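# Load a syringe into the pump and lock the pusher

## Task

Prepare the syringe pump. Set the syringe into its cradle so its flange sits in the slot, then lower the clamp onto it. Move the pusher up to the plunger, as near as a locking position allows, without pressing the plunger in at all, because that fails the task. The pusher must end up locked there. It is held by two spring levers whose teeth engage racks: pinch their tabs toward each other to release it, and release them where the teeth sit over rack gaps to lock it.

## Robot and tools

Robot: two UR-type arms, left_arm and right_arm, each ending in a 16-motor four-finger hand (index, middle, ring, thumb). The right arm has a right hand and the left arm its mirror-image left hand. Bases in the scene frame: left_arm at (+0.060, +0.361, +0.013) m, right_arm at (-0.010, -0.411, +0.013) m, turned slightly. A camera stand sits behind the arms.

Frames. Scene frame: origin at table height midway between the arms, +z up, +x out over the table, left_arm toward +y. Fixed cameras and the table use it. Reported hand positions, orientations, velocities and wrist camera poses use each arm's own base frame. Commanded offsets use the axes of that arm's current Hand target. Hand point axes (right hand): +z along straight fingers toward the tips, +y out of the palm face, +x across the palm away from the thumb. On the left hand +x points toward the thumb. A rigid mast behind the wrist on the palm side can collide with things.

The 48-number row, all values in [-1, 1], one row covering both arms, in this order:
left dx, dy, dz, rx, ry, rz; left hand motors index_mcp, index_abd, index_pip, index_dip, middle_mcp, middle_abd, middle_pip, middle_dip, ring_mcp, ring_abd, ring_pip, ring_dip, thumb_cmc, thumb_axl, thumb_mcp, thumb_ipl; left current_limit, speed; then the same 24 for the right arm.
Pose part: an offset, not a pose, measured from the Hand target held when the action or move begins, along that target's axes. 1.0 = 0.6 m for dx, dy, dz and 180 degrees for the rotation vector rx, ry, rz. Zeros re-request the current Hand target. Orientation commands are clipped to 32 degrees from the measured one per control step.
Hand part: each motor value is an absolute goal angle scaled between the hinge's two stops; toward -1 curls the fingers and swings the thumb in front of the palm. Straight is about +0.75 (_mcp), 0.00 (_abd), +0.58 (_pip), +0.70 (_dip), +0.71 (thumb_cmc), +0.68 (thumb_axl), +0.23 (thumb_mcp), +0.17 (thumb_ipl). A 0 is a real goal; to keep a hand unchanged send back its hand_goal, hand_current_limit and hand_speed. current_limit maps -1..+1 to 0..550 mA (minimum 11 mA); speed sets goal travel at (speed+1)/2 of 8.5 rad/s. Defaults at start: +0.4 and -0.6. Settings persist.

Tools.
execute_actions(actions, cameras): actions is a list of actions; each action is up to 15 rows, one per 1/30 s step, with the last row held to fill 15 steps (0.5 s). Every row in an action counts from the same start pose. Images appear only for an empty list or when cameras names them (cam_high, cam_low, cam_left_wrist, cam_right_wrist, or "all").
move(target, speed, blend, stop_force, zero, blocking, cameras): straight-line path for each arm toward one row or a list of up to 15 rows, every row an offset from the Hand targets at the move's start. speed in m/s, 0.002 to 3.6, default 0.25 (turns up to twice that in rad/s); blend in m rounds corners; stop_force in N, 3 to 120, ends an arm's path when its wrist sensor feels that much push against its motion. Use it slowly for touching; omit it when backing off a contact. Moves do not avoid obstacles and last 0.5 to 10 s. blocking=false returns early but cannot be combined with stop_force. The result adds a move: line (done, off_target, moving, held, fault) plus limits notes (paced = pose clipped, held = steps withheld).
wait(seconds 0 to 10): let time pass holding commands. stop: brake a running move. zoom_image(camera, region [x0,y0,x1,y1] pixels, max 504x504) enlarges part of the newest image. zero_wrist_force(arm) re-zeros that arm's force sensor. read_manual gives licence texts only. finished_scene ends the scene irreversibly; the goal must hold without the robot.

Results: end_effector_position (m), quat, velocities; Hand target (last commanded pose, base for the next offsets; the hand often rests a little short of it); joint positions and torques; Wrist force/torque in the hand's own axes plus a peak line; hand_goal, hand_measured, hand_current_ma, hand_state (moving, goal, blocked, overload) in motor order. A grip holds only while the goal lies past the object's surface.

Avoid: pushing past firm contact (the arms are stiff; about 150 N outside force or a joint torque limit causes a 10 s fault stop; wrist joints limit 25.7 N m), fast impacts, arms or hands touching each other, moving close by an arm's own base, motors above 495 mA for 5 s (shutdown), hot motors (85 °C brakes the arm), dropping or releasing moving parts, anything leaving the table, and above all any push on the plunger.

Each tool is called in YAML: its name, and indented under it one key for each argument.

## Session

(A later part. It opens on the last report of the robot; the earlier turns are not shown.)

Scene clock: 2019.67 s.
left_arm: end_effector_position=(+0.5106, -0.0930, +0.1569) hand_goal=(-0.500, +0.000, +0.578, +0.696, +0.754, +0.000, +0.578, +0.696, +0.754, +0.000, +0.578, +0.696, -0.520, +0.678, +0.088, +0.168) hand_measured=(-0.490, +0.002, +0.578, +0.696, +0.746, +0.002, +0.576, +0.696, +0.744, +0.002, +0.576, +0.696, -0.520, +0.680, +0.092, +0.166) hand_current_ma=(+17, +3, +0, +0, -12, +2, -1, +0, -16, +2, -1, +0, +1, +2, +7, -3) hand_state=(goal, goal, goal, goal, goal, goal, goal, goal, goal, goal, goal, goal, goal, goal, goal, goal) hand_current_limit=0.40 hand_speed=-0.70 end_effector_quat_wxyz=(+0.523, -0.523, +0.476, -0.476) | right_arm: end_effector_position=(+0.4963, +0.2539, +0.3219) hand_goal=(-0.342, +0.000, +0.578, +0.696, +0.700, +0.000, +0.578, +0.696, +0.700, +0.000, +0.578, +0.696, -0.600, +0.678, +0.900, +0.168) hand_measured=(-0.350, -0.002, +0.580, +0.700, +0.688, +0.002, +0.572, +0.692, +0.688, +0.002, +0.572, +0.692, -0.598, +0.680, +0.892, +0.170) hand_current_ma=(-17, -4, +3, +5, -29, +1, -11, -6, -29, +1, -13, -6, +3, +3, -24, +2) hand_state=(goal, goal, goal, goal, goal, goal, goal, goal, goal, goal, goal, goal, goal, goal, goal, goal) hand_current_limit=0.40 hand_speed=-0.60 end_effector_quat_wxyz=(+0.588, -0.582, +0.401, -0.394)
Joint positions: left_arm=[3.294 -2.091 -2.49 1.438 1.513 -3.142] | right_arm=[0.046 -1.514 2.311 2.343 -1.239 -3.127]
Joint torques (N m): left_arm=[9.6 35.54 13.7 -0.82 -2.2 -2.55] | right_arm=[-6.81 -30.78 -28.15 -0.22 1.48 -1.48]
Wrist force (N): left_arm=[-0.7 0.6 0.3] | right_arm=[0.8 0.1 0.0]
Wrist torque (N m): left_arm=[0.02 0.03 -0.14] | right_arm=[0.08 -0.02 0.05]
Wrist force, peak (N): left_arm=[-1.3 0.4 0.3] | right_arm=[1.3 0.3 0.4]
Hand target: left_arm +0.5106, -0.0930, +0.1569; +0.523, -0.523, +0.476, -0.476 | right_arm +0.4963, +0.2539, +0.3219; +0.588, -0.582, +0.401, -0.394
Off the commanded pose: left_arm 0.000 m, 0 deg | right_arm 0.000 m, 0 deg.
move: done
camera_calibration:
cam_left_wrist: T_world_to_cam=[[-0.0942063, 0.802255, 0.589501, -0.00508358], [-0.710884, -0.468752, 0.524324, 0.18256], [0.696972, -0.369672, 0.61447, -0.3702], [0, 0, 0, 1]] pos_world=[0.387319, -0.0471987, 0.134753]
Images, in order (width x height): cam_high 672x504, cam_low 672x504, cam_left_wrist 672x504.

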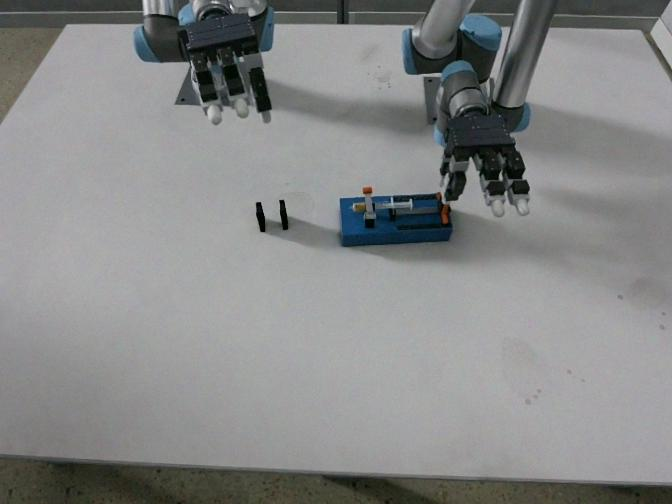

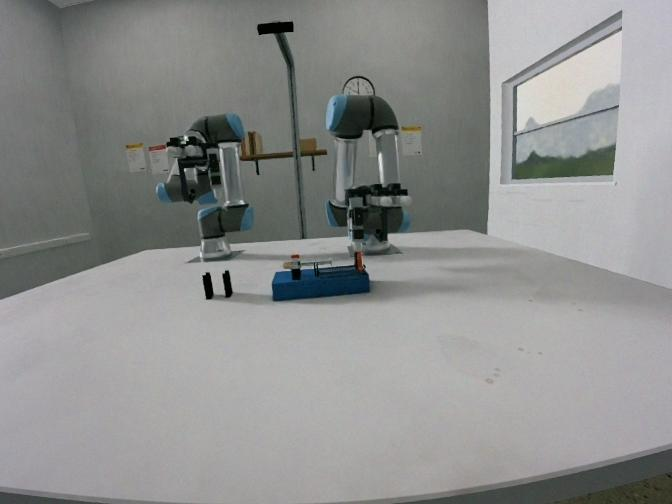

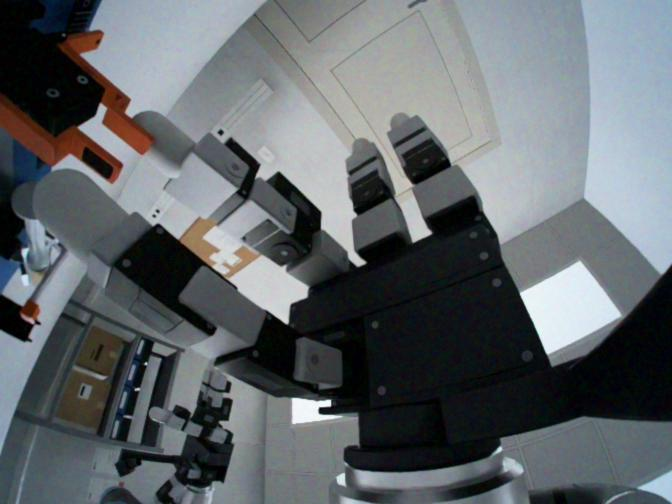

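move:
  target: [0,0,0,0,0,0,-0.53,0,0.577,0.696,0.754,0,0.577,0.696,0.754,0,0.577,0.696,-0.52,0.678,0.06,0.168,0.4,-0.7,0,0,0,0,0,0,-0.342,0,0.577,0.696,0.7,0,0.577,0.696,0.7,0,0.577,0.696,-0.6,0.678,0.9,0.168,0.4,-0.6]
  speed: 0.04
  cameras: ["cam_high","cam_low","cam_left_wrist"]

zoom_image:
  camera: "cam_left_wrist"
  region: [0, 60, 250, 360]

Scene clock: 2031.17 s.
left_arm: end_effector_position=(+0.5106, -0.0930, +0.1569) hand_goal=(-0.530, +0.000, +0.578, +0.696, +0.754, +0.000, +0.578, +0.696, +0.754, +0.000, +0.578, +0.696, -0.520, +0.678, +0.060, +0.168) hand_measured=(-0.496, +0.002, +0.584, +0.698, +0.746, +0.002, +0.576, +0.696, +0.744, +0.002, +0.576, +0.696, -0.520, +0.680, +0.064, +0.166) hand_current_ma=(+91, +3, +10, +2, -12, +2, -1, +0, -16, +2, -1, +0, +1, +2, +8, -3) hand_state=(blocked, goal, goal, goal, goal, goal, goal, goal, goal, goal, goal, goal, goal, goal, goal, goal) hand_current_limit=0.40 hand_speed=-0.70 end_effector_quat_wxyz=(+0.523, -0.523, +0.476, -0.476) | right_arm: end_effector_position=(+0.4963, +0.2539, +0.3219) hand_goal=(-0.342, +0.000, +0.578, +0.696, +0.700, +0.000, +0.578, +0.696, +0.700, +0.000, +0.578, +0.696, -0.600, +0.678, +0.900, +0.168) hand_measured=(-0.350, -0.002, +0.580, +0.700, +0.688, +0.002, +0.572, +0.692, +0.688, +0.002, +0.572, +0.692, -0.598, +0.680, +0.892, +0.170) hand_current_ma=(-17, -4, +3, +5, -29, +1, -11, -6, -29, +1, -13, -6, +3, +3, -24, +2) hand_state=(goal, goal, goal, goal, goal, goal, goal, goal, goal, goal, goal, goal, goal, goal, goal, goal) hand_current_limit=0.40 hand_speed=-0.60 end_effector_quat_wxyz=(+0.588, -0.582, +0.401, -0.394)
Joint positions: left_arm=[3.294 -2.091 -2.49 1.438 1.513 -3.142] | right_arm=[0.046 -1.514 2.311 2.343 -1.239 -3.127]
Joint torques (N m): left_arm=[9.38 35.54 10.21 -0.55 -2.01 -2.38] | right_arm=[-7.16 -31.29 -28.22 -0.27 1.37 -1.51]
Wrist force (N): left_arm=[-0.6 0.2 0.7] | right_arm=[1.1 0.1 0.0]
Wrist torque (N m): left_arm=[0.02 0.01 -0.13] | right_arm=[0.09 -0.07 0.08]
Wrist force, peak (N): left_arm=[-0.7 -0.4 1.5] | right_arm=[1.3 0.0 0.6]
Hand target: left_arm +0.5106, -0.0930, +0.1569; +0.523, -0.523, +0.476, -0.476 | right_arm +0.4963, +0.2539, +0.3219; +0.588, -0.582, +0.401, -0.394
Off the commanded pose: left_arm 0.000 m, 0 deg | right_arm 0.000 m, 0 deg.
move: done
camera_calibration:
cam_left_wrist: T_world_to_cam=[[-0.0942063, 0.802255, 0.589501, -0.00508358], [-0.710884, -0.468752, 0.524324, 0.18256], [0.696972, -0.369672, 0.61447, -0.3702], [0, 0, 0, 1]] pos_world=[0.387319, -0.0471987, 0.134753]
Images, in order (width x height): cam_high 672x504, cam_low 672x504, cam_left_wrist 672x504.

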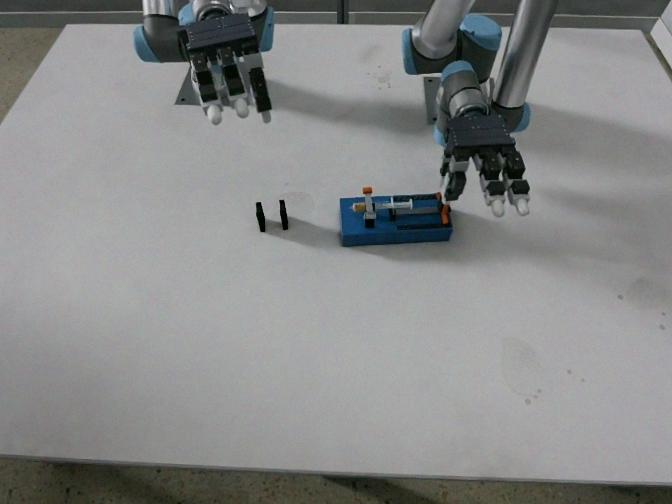

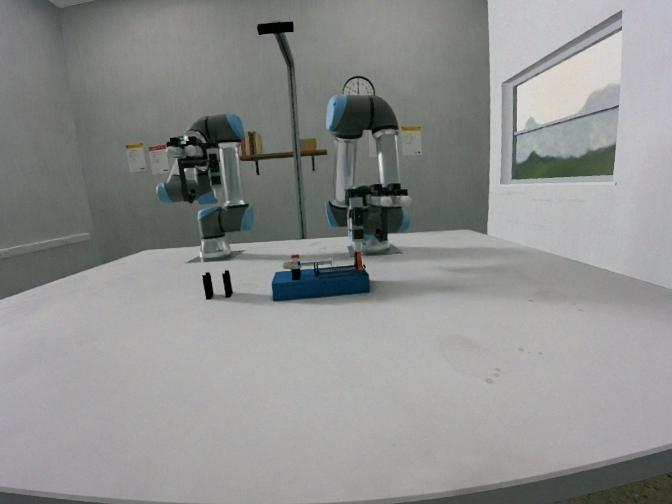

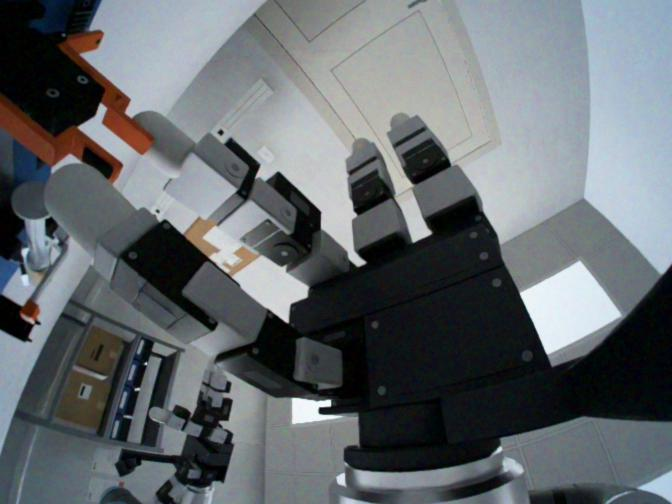

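Scaled by 1.680 from the camera's 672x504 image, which has a finer 960x720 frame.

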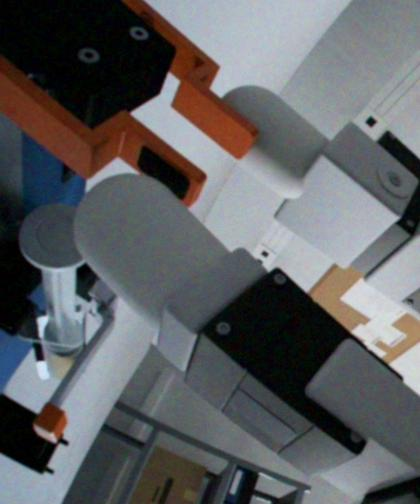

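move:
  target:
    - [0,0,0,0,0,0,-0.53,0,0.577,0.696,0.754,0,0.577,0.696,0.754,0,0.577,0.696,-0.52,0.678,0.03,0.168,0.4,-0.8,0,0,0,0,0,0,-0.342,0,0.577,0.696,0.7,0,0.577,0.696,0.7,0,0.577,0.696,-0.6,0.678,0.9,0.168,0.4,-0.6]
  speed: 0.04
  cameras: ["cam_left_wrist"]

zoom_image:
  camera: "cam_left_wrist"
  region: [0, 60, 250, 360]

Scene clock: 2036.40 s.
left_arm: end_effector_position=(+0.5106, -0.0930, +0.1569) hand_goal=(-0.530, +0.000, +0.578, +0.696, +0.754, +0.000, +0.578, +0.696, +0.754, +0.000, +0.578, +0.696, -0.520, +0.678, +0.030, +0.168) hand_measured=(-0.496, +0.002, +0.584, +0.698, +0.746, +0.002, +0.576, +0.696, +0.744, +0.002, +0.576, +0.696, -0.520, +0.680, +0.046, +0.170) hand_current_ma=(+91, +3, +10, +2, -12, +2, -1, +0, -16, +2, -1, +0, +1, +2, +46, +2) hand_state=(blocked, goal, goal, goal, goal, goal, goal, goal, goal, goal, goal, goal, goal, goal, goal, goal) hand_current_limit=0.40 hand_speed=-0.80 end_effector_quat_wxyz=(+0.523, -0.523, +0.476, -0.476) | right_arm: end_effector_position=(+0.4963, +0.2539, +0.3219) hand_goal=(-0.342, +0.000, +0.578, +0.696, +0.700, +0.000, +0.578, +0.696, +0.700, +0.000, +0.578, +0.696, -0.600, +0.678, +0.900, +0.168) hand_measured=(-0.350, -0.002, +0.580, +0.700, +0.688, +0.002, +0.572, +0.692, +0.688, +0.002, +0.572, +0.692, -0.598, +0.680, +0.892, +0.170) hand_current_ma=(-17, -4, +3, +5, -29, +1, -11, -6, -29, +1, -13, -6, +3, +3, -24, +2) hand_state=(goal, goal, goal, goal, goal, goal, goal, goal, goal, goal, goal, goal, goal, goal, goal, goal) hand_current_limit=0.40 hand_speed=-0.60 end_effector_quat_wxyz=(+0.588, -0.582, +0.401, -0.394)
Joint positions: left_arm=[3.294 -2.091 -2.49 1.438 1.513 -3.142] | right_arm=[0.046 -1.514 2.311 2.343 -1.239 -3.127]
Joint torques (N m): left_arm=[7.23 34.71 7.74 -0.5 -1.16 -2.37] | right_arm=[-6.76 -31.35 -28.48 -0.27 1.37 -1.48]
Wrist force (N): left_arm=[-0.4 0.0 0.6] | right_arm=[0.8 -0.4 0.2]
Wrist torque (N m): left_arm=[-0.02 0.00 -0.11] | right_arm=[0.02 -0.04 0.05]
Wrist force, peak (N): left_arm=[-1.2 -0.1 1.2] | right_arm=[1.4 0.1 0.0]
Hand target: left_arm +0.5106, -0.0930, +0.1569; +0.523, -0.523, +0.476, -0.476 | right_arm +0.4963, +0.2539, +0.3219; +0.588, -0.582, +0.401, -0.394
Off the commanded pose: left_arm 0.000 m, 0 deg | right_arm 0.000 m, 0 deg.
move: done
camera_calibration:
cam_left_wrist: T_world_to_cam=[[-0.0942063, 0.802255, 0.589501, -0.00508358], [-0.710884, -0.468752, 0.524324, 0.18256], [0.696972, -0.369672, 0.61447, -0.3702], [0, 0, 0, 1]] pos_world=[0.387319, -0.0471987, 0.134753]
Images, in order (width x height): cam_left_wrist 672x504.

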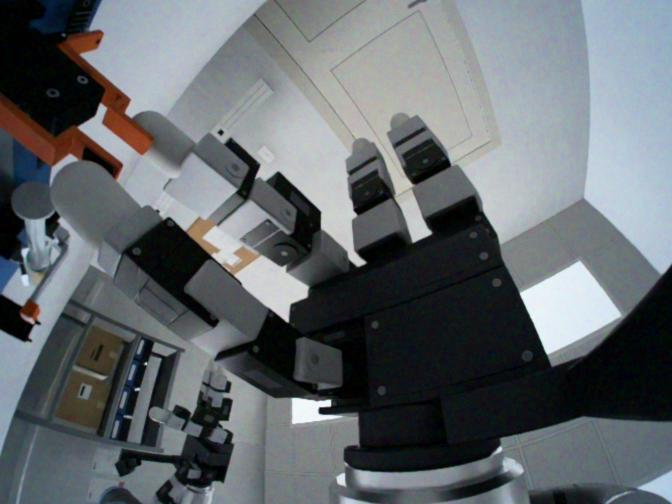

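Scaled by 1.680 from the camera's 672x504 image, which has a finer 960x720 frame.

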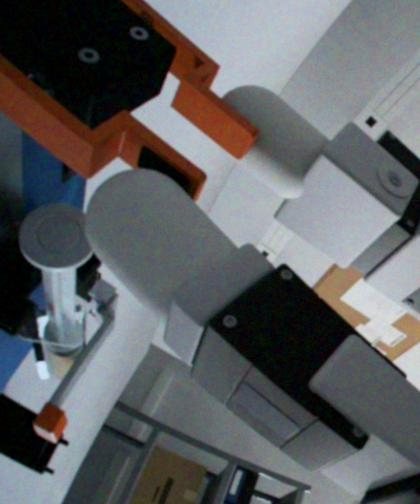

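move:
  target:
    - [0,0,0,0,0,0,-0.62,0,0.577,0.696,0.754,0,0.577,0.696,0.754,0,0.577,0.696,-0.52,0.678,-0.05,0.168,0.7,-0.85,0,0,0,0,0,0,-0.342,0,0.577,0.696,0.7,0,0.577,0.696,0.7,0,0.577,0.696,-0.6,0.678,0.9,0.168,0.4,-0.6]
  speed: 0.04
  cameras: ["cam_high","cam_low","cam_left_wrist"]

zoom_image:
  camera: "cam_left_wrist"
  region: [0, 0, 250, 250]

zoom_image:
  camera: "cam_low"
  region: [320, 225, 380, 285]

zoom_image:
  camera: "cam_high"
  region: [410, 180, 460, 240]

Scene clock: 2041.70 s.
left_arm: end_effector_position=(+0.5106, -0.0930, +0.1569) hand_goal=(-0.620, +0.000, +0.578, +0.696, +0.754, +0.000, +0.578, +0.696, +0.754, +0.000, +0.578, +0.696, -0.520, +0.678, -0.050, +0.168) hand_measured=(-0.518, +0.002, +0.604, +0.706, +0.746, +0.002, +0.576, +0.696, +0.744, +0.002, +0.576, +0.696, -0.520, +0.680, +0.028, +0.186) hand_current_ma=(+384, +3, +60, +19, -12, +2, -1, +0, -16, +2, -1, +0, +1, +2, +353, +52) hand_state=(blocked, goal, blocked, goal, goal, goal, goal, goal, goal, goal, goal, goal, goal, goal, blocked, goal) hand_current_limit=0.70 hand_speed=-0.85 end_effector_quat_wxyz=(+0.523, -0.523, +0.476, -0.476) | right_arm: end_effector_position=(+0.4963, +0.2539, +0.3219) hand_goal=(-0.342, +0.000, +0.578, +0.696, +0.700, +0.000, +0.578, +0.696, +0.700, +0.000, +0.578, +0.696, -0.600, +0.678, +0.900, +0.168) hand_measured=(-0.350, -0.002, +0.580, +0.700, +0.688, +0.002, +0.572, +0.692, +0.688, +0.002, +0.572, +0.692, -0.598, +0.680, +0.892, +0.170) hand_current_ma=(-17, -4, +3, +5, -29, +1, -11, -6, -29, +1, -13, -6, +3, +3, -24, +2) hand_state=(goal, goal, goal, goal, goal, goal, goal, goal, goal, goal, goal, goal, goal, goal, goal, goal) hand_current_limit=0.40 hand_speed=-0.60 end_effector_quat_wxyz=(+0.588, -0.582, +0.401, -0.394)
Joint positions: left_arm=[3.294 -2.091 -2.49 1.438 1.513 -3.142] | right_arm=[0.046 -1.514 2.311 2.343 -1.239 -3.127]
Joint torques (N m): left_arm=[5.48 32.21 5.08 0.05 -0.9 -2.12] | right_arm=[-6.12 -31.2 -27.7 -0.23 1.4 -1.52]
Wrist force (N): left_arm=[-1.0 1.6 -0.1] | right_arm=[0.8 0.5 -0.3]
Wrist torque (N m): left_arm=[0.03 0.07 -0.15] | right_arm=[0.16 -0.02 0.05]
Wrist force, peak (N): left_arm=[-0.5 2.3 -0.2] | right_arm=[1.4 0.2 0.2]
Hand target: left_arm +0.5106, -0.0930, +0.1569; +0.523, -0.523, +0.476, -0.476 | right_arm +0.4963, +0.2539, +0.3219; +0.588, -0.582, +0.401, -0.394
Off the commanded pose: left_arm 0.000 m, 0 deg | right_arm 0.000 m, 0 deg.
move: done
camera_calibration:
cam_left_wrist: T_world_to_cam=[[-0.0942063, 0.802255, 0.589501, -0.00508358], [-0.710884, -0.468752, 0.524324, 0.18256], [0.696972, -0.369672, 0.61447, -0.3702], [0, 0, 0, 1]] pos_world=[0.387319, -0.0471987, 0.134753]
Images, in order (width x height): cam_high 672x504, cam_low 672x504, cam_left_wrist 672x504.

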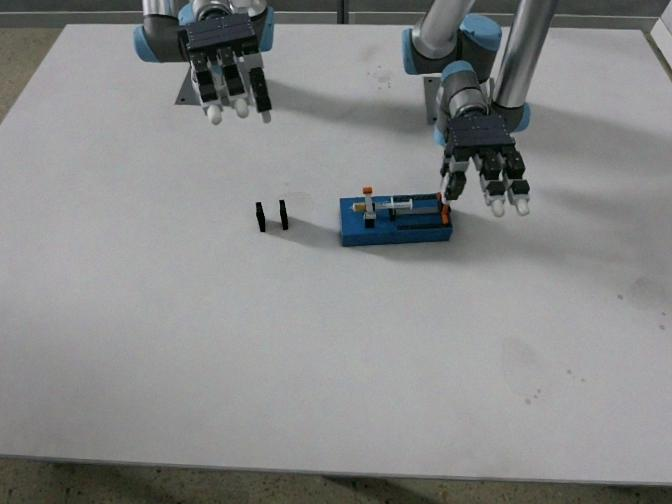

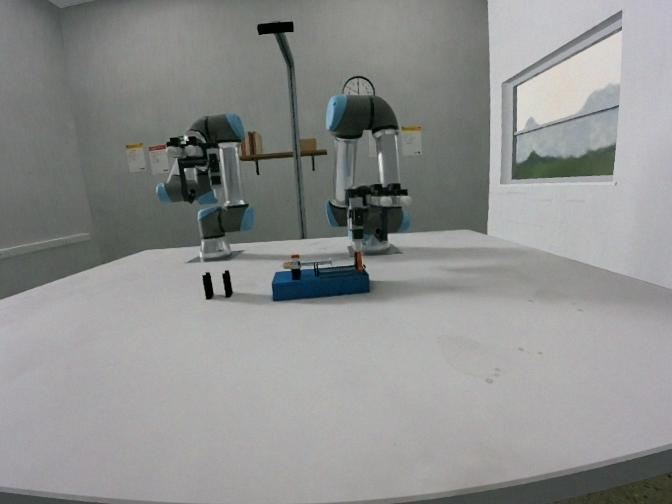

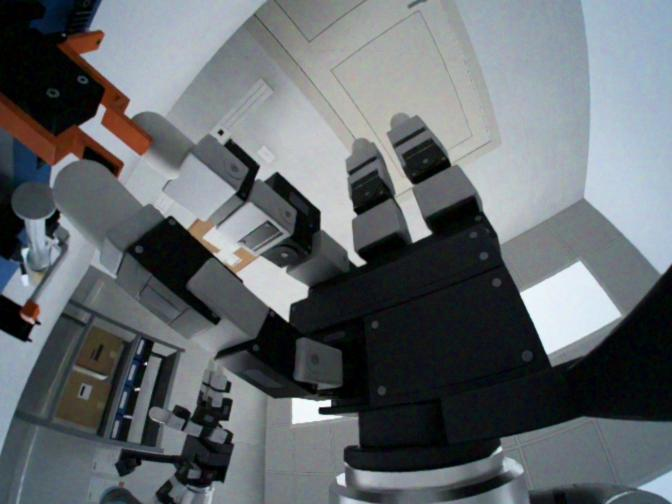

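Scaled by 2.016 from the camera's 672x504 image, which has a finer 960x720 frame.

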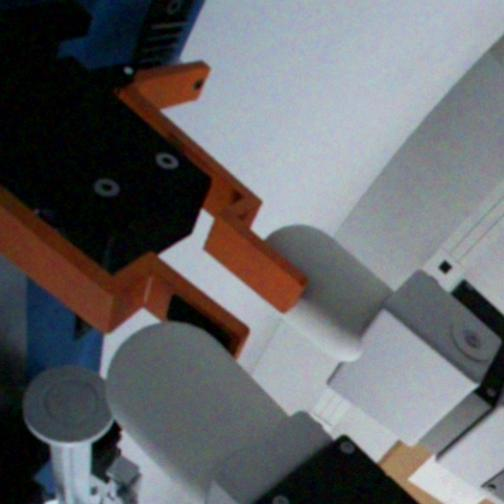

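Scaled by 8.400 from the camera's 672x504 image, which has a finer 960x720 frame.

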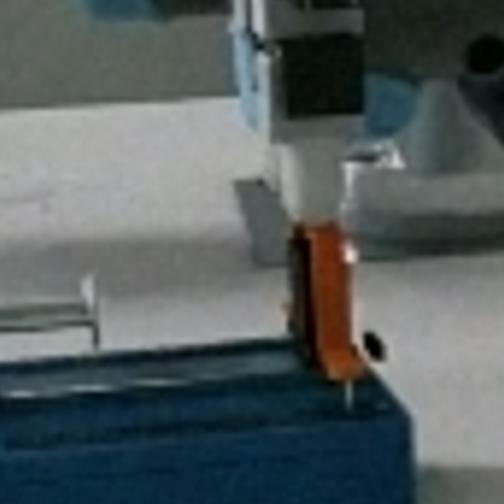

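Scaled by 8.400 from the camera's 672x504 image, which has a finer 960x720 frame.

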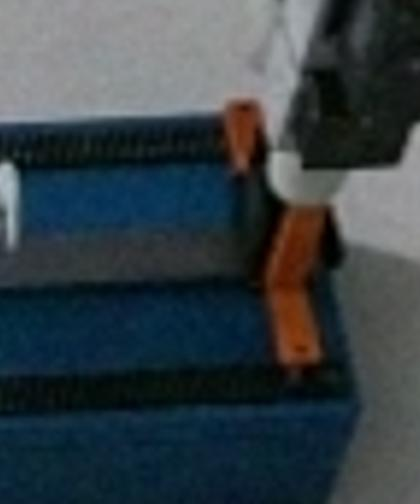

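move:
  target:
    - [0,0,0,0,0,0,-0.72,0,0.577,0.696,0.754,0,0.577,0.696,0.754,0,0.577,0.696,-0.52,0.678,-0.14,0.168,0.74,-0.85,0,0,0,0,0,0,-0.342,0,0.577,0.696,0.7,0,0.577,0.696,0.7,0,0.577,0.696,-0.6,0.678,0.9,0.168,0.4,-0.6]
  speed: 0.04
  cameras: ["cam_high","cam_low","cam_left_wrist"]

zoom_image:
  camera: "cam_left_wrist"
  region: [0, 0, 250, 250]

zoom_image:
  camera: "cam_high"
  region: [410, 180, 460, 240]

Scene clock: 2051.77 s.
left_arm: end_effector_position=(+0.5106, -0.0930, +0.1569) hand_goal=(-0.720, +0.000, +0.578, +0.696, +0.754, +0.000, +0.578, +0.696, +0.754, +0.000, +0.578, +0.696, -0.520, +0.678, -0.140, +0.168) hand_measured=(-0.526, +0.002, +0.610, +0.710, +0.746, +0.002, +0.576, +0.696, +0.744, +0.002, +0.576, +0.696, -0.520, +0.680, +0.014, +0.190) hand_current_ma=(+478, +3, +79, +27, -12, +2, -1, +0, -16, +2, -1, +0, +1, +2, +478, +74) hand_state=(blocked, goal, blocked, goal, goal, goal, goal, goal, goal, goal, goal, goal, goal, goal, blocked, blocked) hand_current_limit=0.74 hand_speed=-0.85 end_effector_quat_wxyz=(+0.523, -0.523, +0.476, -0.476) | right_arm: end_effector_position=(+0.4963, +0.2539, +0.3219) hand_goal=(-0.342, +0.000, +0.578, +0.696, +0.700, +0.000, +0.578, +0.696, +0.700, +0.000, +0.578, +0.696, -0.600, +0.678, +0.900, +0.168) hand_measured=(-0.350, -0.002, +0.580, +0.700, +0.688, +0.002, +0.572, +0.692, +0.688, +0.002, +0.572, +0.692, -0.598, +0.680, +0.892, +0.170) hand_current_ma=(-17, -4, +3, +5, -29, +1, -11, -6, -29, +1, -13, -6, +3, +3, -24, +2) hand_state=(goal, goal, goal, goal, goal, goal, goal, goal, goal, goal, goal, goal, goal, goal, goal, goal) hand_current_limit=0.40 hand_speed=-0.60 end_effector_quat_wxyz=(+0.588, -0.582, +0.401, -0.394)
Joint positions: left_arm=[3.294 -2.091 -2.49 1.438 1.513 -3.142] | right_arm=[0.046 -1.514 2.311 2.343 -1.239 -3.127]
Joint torques (N m): left_arm=[3.72 30.54 2.21 0.78 -0.44 -1.98] | right_arm=[-5.61 -31.16 -27.77 -0.37 1.36 -1.5]
Wrist force (N): left_arm=[-0.8 2.2 -0.4] | right_arm=[0.7 -0.1 -0.1]
Wrist torque (N m): left_arm=[0.07 0.06 -0.11] | right_arm=[0.07 -0.02 0.04]
Wrist force, peak (N): left_arm=[-1.0 3.5 -0.8] | right_arm=[1.5 0.3 0.0]
Hand target: left_arm +0.5106, -0.0930, +0.1569; +0.523, -0.523, +0.476, -0.476 | right_arm +0.4963, +0.2539, +0.3219; +0.588, -0.582, +0.401, -0.394
Off the commanded pose: left_arm 0.000 m, 0 deg | right_arm 0.000 m, 0 deg.
move: done
camera_calibration:
cam_left_wrist: T_world_to_cam=[[-0.0942063, 0.802255, 0.589501, -0.00508358], [-0.710884, -0.468752, 0.524324, 0.18256], [0.696972, -0.369672, 0.61447, -0.3702], [0, 0, 0, 1]] pos_world=[0.387319, -0.0471987, 0.134753]
Images, in order (width x height): cam_high 672x504, cam_low 672x504, cam_left_wrist 672x504.

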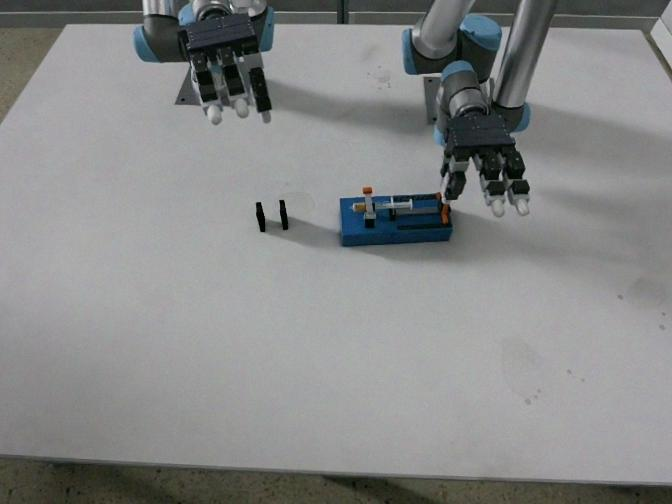

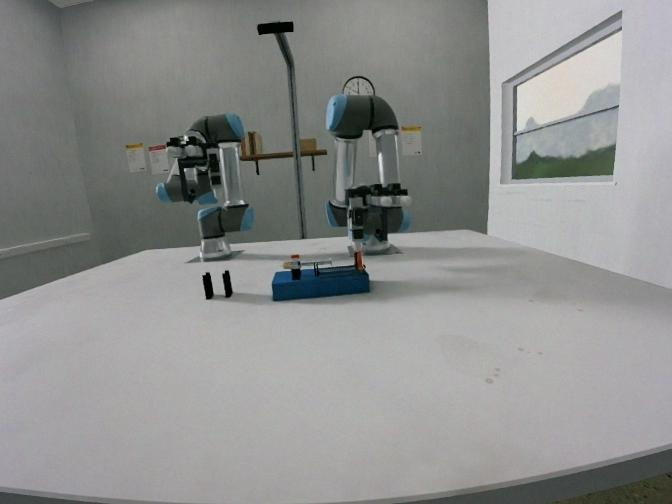

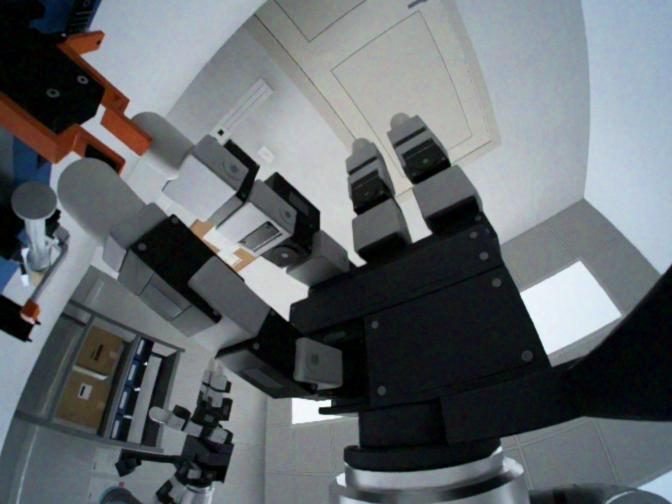

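Scaled by 2.016 from the camera's 672x504 image, which has a finer 960x720 frame.

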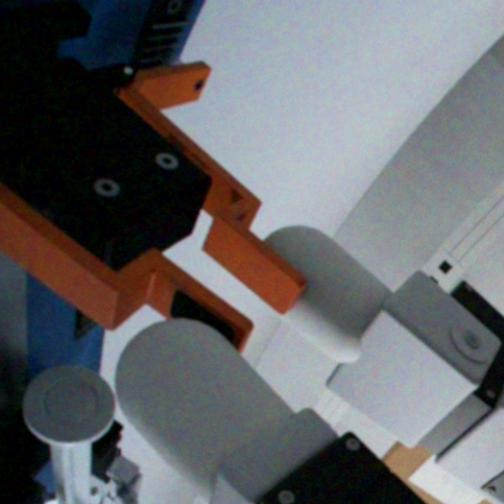

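Scaled by 8.400 from the camera's 672x504 image, which has a finer 960x720 frame.

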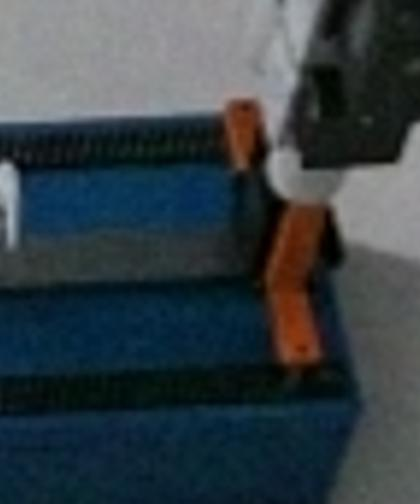

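move:
  target:
    - [0.0050,0,-0.0005,0,0,0,-0.72,0,0.577,0.696,0.754,0,0.577,0.696,0.754,0,0.577,0.696,-0.52,0.678,-0.14,0.168,0.76,-0.85,0,0,0,0,0,0,-0.342,0,0.577,0.696,0.7,0,0.577,0.696,0.7,0,0.577,0.696,-0.6,0.678,0.9,0.168,0.4,-0.6]
  speed: 0.01
  cameras: ["cam_high","cam_low","cam_left_wrist"]

zoom_image:
  camera: "cam_left_wrist"
  region: [0, 0, 250, 250]

zoom_image:
  camera: "cam_high"
  region: [410, 180, 460, 240]

zoom_image:
  camera: "cam_low"
  region: [320, 225, 380, 285]

Scene clock: 2059.67 s.
left_arm: end_effector_position=(+0.5105, -0.0960, +0.1569) hand_goal=(-0.720, +0.000, +0.578, +0.696, +0.754, +0.000, +0.578, +0.696, +0.754, +0.000, +0.578, +0.696, -0.520, +0.678, -0.140, +0.168) hand_measured=(-0.528, -0.016, +0.612, +0.710, +0.746, +0.002, +0.576, +0.696, +0.744, +0.002, +0.576, +0.696, -0.536, +0.676, +0.012, +0.190) hand_current_ma=(+484, -26, +82, +28, -12, +2, -1, +0, -16, +2, -1, +0, -30, -3, +484, +75) hand_state=(blocked, goal, blocked, goal, goal, goal, goal, goal, goal, goal, goal, goal, goal, goal, blocked, blocked) hand_current_limit=0.76 hand_speed=-0.85 end_effector_quat_wxyz=(+0.523, -0.523, +0.476, -0.476) | right_arm: end_effector_position=(+0.4963, +0.2539, +0.3219) hand_goal=(-0.342, +0.000, +0.578, +0.696, +0.700, +0.000, +0.578, +0.696, +0.700, +0.000, +0.578, +0.696, -0.600, +0.678, +0.900, +0.168) hand_measured=(-0.350, -0.002, +0.580, +0.700, +0.688, +0.002, +0.572, +0.692, +0.688, +0.002, +0.572, +0.692, -0.598, +0.680, +0.892, +0.170) hand_current_ma=(-17, -4, +3, +5, -29, +1, -11, -6, -29, +1, -13, -6, +3, +3, -24, +2) hand_state=(goal, goal, goal, goal, goal, goal, goal, goal, goal, goal, goal, goal, goal, goal, goal, goal) hand_current_limit=0.40 hand_speed=-0.60 end_effector_quat_wxyz=(+0.588, -0.582, +0.401, -0.394)
Joint positions: left_arm=[3.282 -2.092 -2.487 1.436 1.525 -3.142] | right_arm=[0.046 -1.514 2.311 2.343 -1.239 -3.127]
Joint torques (N m): left_arm=[5.16 22.26 11.6 -0.07 -0.16 -2.22] | right_arm=[-6.18 -30.58 -27.38 -0.47 1.3 -1.46]
Wrist force (N): left_arm=[-2.3 1.4 0.1] | right_arm=[1.0 0.3 0.3]
Wrist torque (N m): left_arm=[0.02 0.11 -0.04] | right_arm=[0.09 -0.06 0.07]
Wrist force, peak (N): left_arm=[-1.9 3.5 -0.6] | right_arm=[1.4 0.3 0.2]
Hand target: left_arm +0.5105, -0.0960, +0.1569; +0.523, -0.523, +0.476, -0.476 | right_arm +0.4963, +0.2539, +0.3219; +0.588, -0.582, +0.401, -0.394
Off the commanded pose: left_arm 0.000 m, 0 deg | right_arm 0.000 m, 0 deg.
move: done
camera_calibration:
cam_left_wrist: T_world_to_cam=[[-0.0942632, 0.802218, 0.589543, -0.00258172], [-0.710877, -0.468816, 0.524276, 0.181108], [0.696971, -0.369672, 0.61447, -0.371346], [0, 0, 0, 1]] pos_world=[0.387319, -0.0502989, 0.134752]
Images, in order (width x height): cam_high 672x504, cam_low 672x504, cam_left_wrist 672x504.

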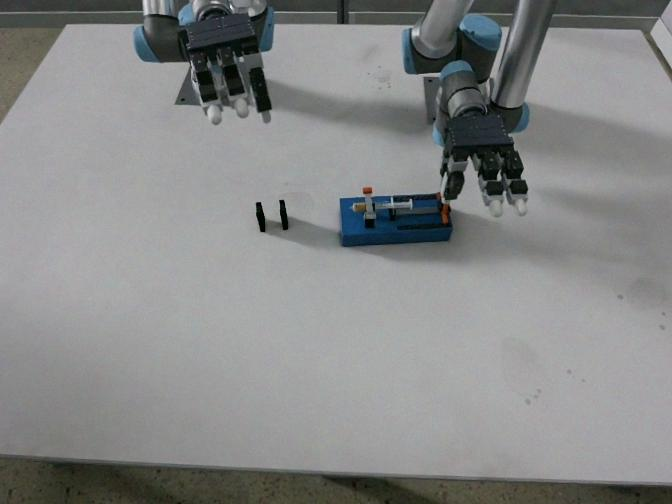

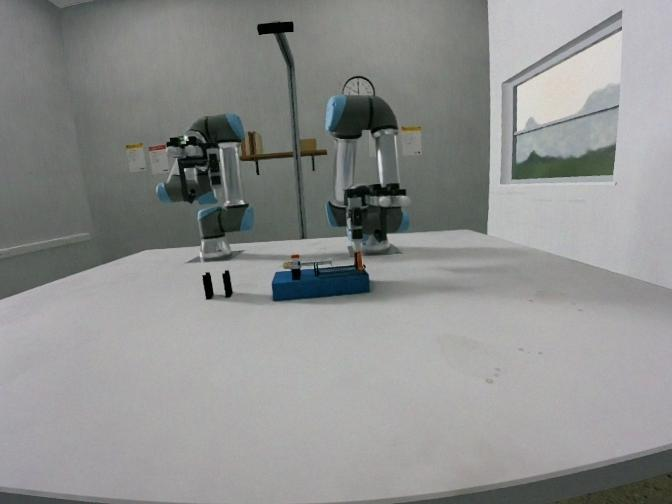

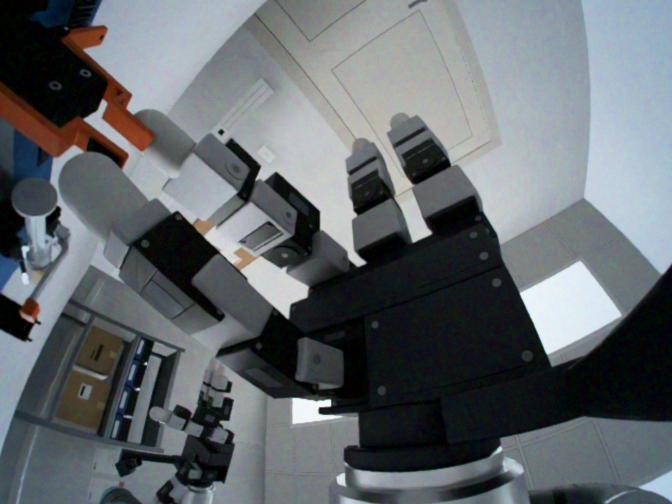

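Scaled by 2.016 from the camera's 672x504 image, which has a finer 960x720 frame.

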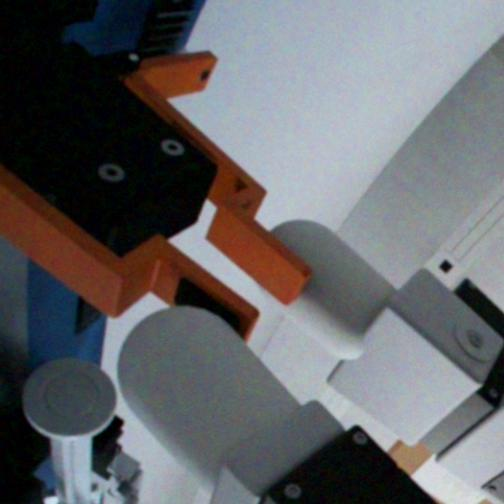

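Scaled by 8.400 from the camera's 672x504 image, which has a finer 960x720 frame.

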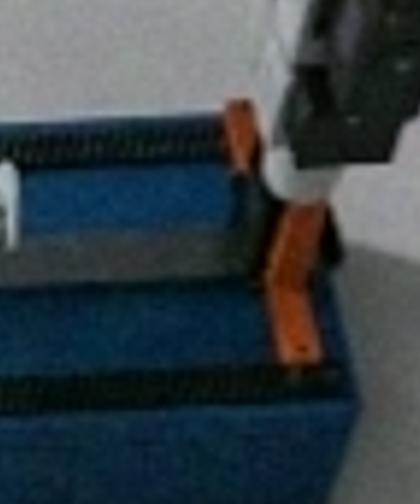

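Scaled by 8.400 from the camera's 672x504 image, which has a finer 960x720 frame.

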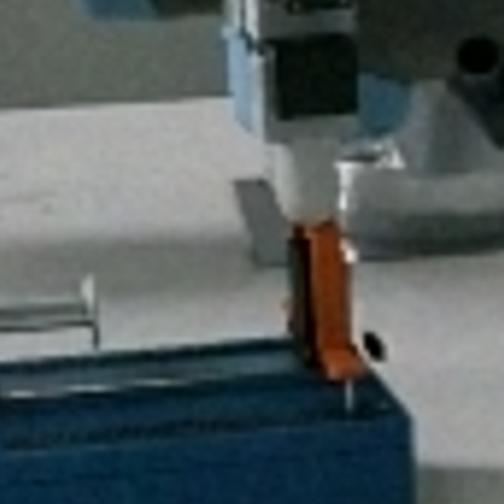

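move:
  target:
    - [0,0,0,0,0,0,-0.42,0,0.577,0.696,0.754,0,0.577,0.696,0.754,0,0.577,0.696,-0.52,0.678,0.17,0.168,0.4,-0.7,0,0,0,0,0,0,-0.342,0,0.577,0.696,0.7,0,0.577,0.696,0.7,0,0.577,0.696,-0.6,0.678,0.9,0.168,0.4,-0.6]
    - [-0.0042,-0.0833,0,0,0,0,-0.42,0,0.577,0.696,0.754,0,0.577,0.696,0.754,0,0.577,0.696,-0.52,0.678,0.17,0.168,0.4,-0.7,0,0,0,0,0,0,-0.342,0,0.577,0.696,0.7,0,0.577,0.696,0.7,0,0.577,0.696,-0.6,0.678,0.9,0.168,0.4,-0.6]
    - [-0.0042,-0.0833,0,0,0,0,0.20,0,0.0146,-0.526,0.754,0,0.577,0.696,0.754,0,0.577,0.696,-0.50,0.678,0.68,-0.942,0.5,-0.4,0,0,0,0,0,0,-0.342,0,0.577,0.696,0.7,0,0.577,0.696,0.7,0,0.577,0.696,-0.6,0.678,0.9,0.168,0.4,-0.6]
  speed: 0.06
  cameras: ["all"]

zoom_image:
  camera: "cam_low"
  region: [320, 205, 400, 285]

zoom_image:
  camera: "cam_left_wrist"
  region: [0, 0, 300, 300]

Scene clock: 2112.43 s.
left_arm: end_effector_position=(+0.5104, -0.0934, +0.2069) hand_goal=(+0.200, +0.000, +0.014, -0.526, +0.754, +0.000, +0.578, +0.696, +0.754, +0.000, +0.578, +0.696, -0.500, +0.678, +0.680, -0.942) hand_measured=(+0.184, -0.002, +0.016, -0.522, +0.746, +0.002, +0.576, +0.696, +0.744, +0.002, +0.576, +0.696, -0.506, +0.676, +0.676, -0.938) hand_current_ma=(-35, -3, +3, +4, -12, +2, -1, +0, -17, +2, -1, +0, -7, -3, -8, +8) hand_state=(goal, goal, goal, goal, goal, goal, goal, goal, goal, goal, goal, goal, goal, goal, goal, goal) hand_current_limit=0.50 hand_speed=-0.40 end_effector_quat_wxyz=(+0.523, -0.523, +0.476, -0.476) | right_arm: end_effector_position=(+0.4963, +0.2539, +0.3219) hand_goal=(-0.342, +0.000, +0.578, +0.696, +0.700, +0.000, +0.578, +0.696, +0.700, +0.000, +0.578, +0.696, -0.600, +0.678, +0.900, +0.168) hand_measured=(-0.350, -0.002, +0.580, +0.700, +0.688, +0.002, +0.572, +0.692, +0.688, +0.002, +0.572, +0.692, -0.598, +0.680, +0.892, +0.170) hand_current_ma=(-17, -4, +3, +5, -29, +1, -11, -6, -29, +1, -13, -6, +3, +3, -24, +2) hand_state=(goal, goal, goal, goal, goal, goal, goal, goal, goal, goal, goal, goal, goal, goal, goal, goal) hand_current_limit=0.40 hand_speed=-0.60 end_effector_quat_wxyz=(+0.588, -0.582, +0.401, -0.394)
Joint positions: left_arm=[3.292 -1.902 -2.488 1.247 1.515 -3.142] | right_arm=[0.046 -1.514 2.311 2.343 -1.239 -3.127]
Joint torques (N m): left_arm=[-5.67 32.04 -0.42 -0.32 2.2 2] | right_arm=[-6.4 -29.63 -27.19 -0.59 1.3 -1.5]
Wrist force (N): left_arm=[-0.9 0.4 0.1] | right_arm=[1.1 0.1 -0.1]
Wrist torque (N m): left_arm=[-0.03 0.07 -0.13] | right_arm=[0.09 -0.06 0.08]
Wrist force, peak (N): left_arm=[-2.3 2.9 -0.7] | right_arm=[1.5 0.1 0.2]
Hand target: left_arm +0.5104, -0.0934, +0.2069; +0.523, -0.523, +0.476, -0.476 | right_arm +0.4963, +0.2539, +0.3219; +0.588, -0.582, +0.401, -0.394
Off the commanded pose: left_arm 0.000 m, 0 deg | right_arm 0.000 m, 0 deg.
move: done
camera_calibration:
cam_left_wrist: T_world_to_cam=[[-0.0942063, 0.802255, 0.589501, -0.0341763], [-0.710884, -0.468752, 0.524324, 0.155967], [0.696972, -0.369672, 0.61447, -0.400969], [0, 0, 0, 1]] pos_world=[0.387119, -0.0476987, 0.184753]
cam_right_wrist: T_world_to_cam=[[-0.298643, 0.740817, -0.601666, 0.184412], [-0.833572, 0.104511, 0.542434, 0.16417], [0.464725, 0.663527, 0.586313, -0.461678], [0, 0, 0, 1]] pos_world=[0.406475, 0.152563, 0.292591]

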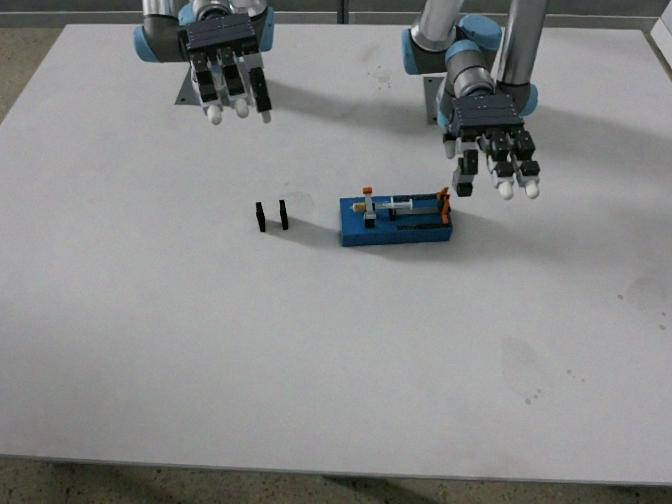

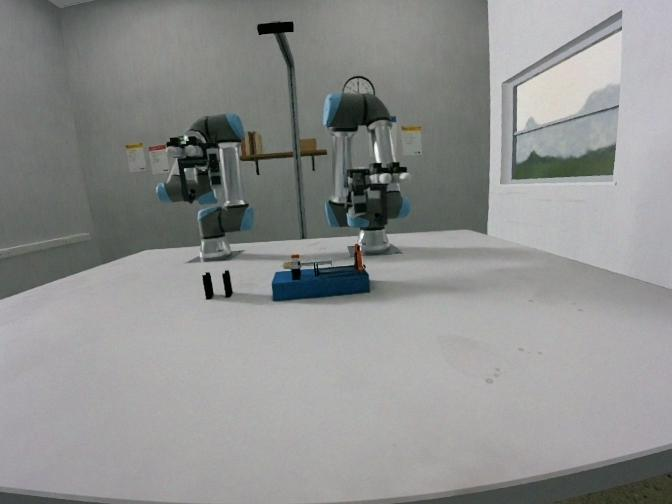

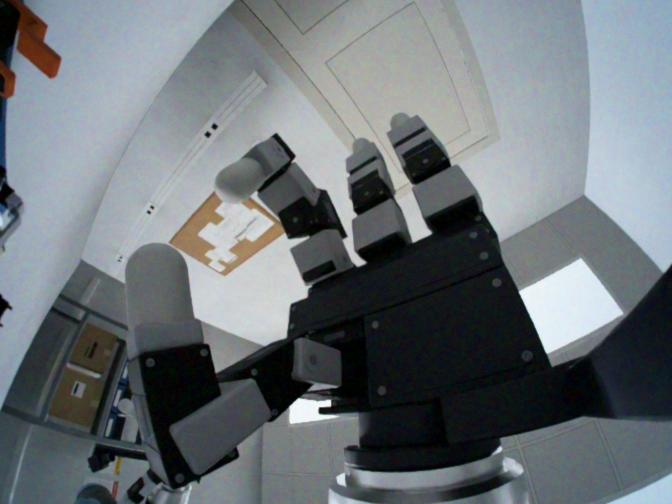

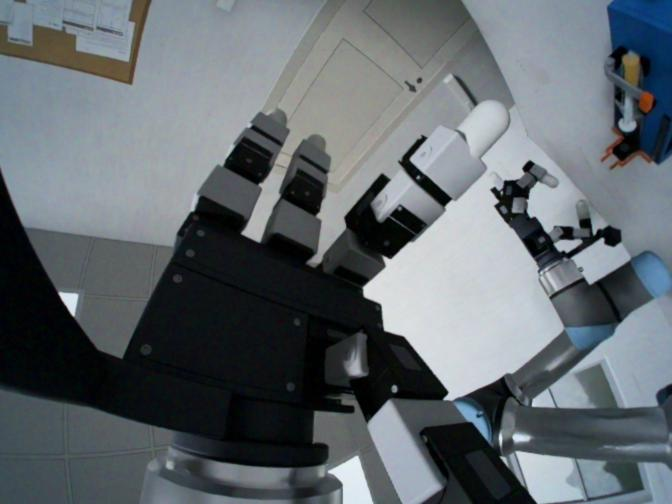

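Scaled by 6.300 from the camera's 672x504 image, which has a finer 960x720 frame.

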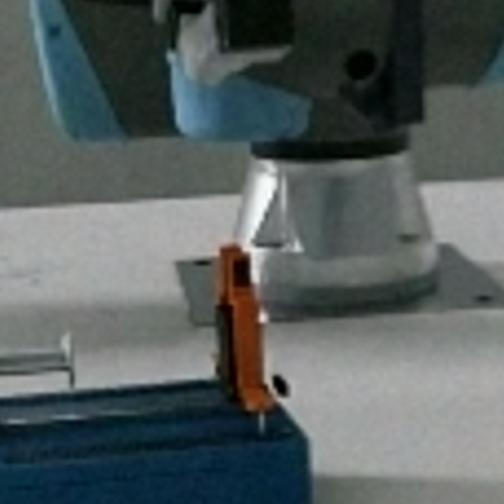

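Scaled by 1.680 from the camera's 672x504 image, which has a finer 960x720 frame.

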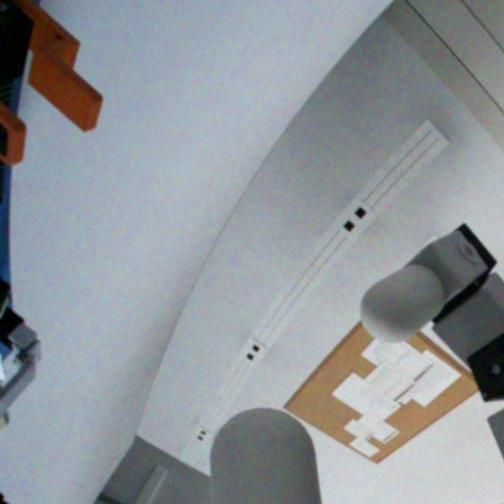

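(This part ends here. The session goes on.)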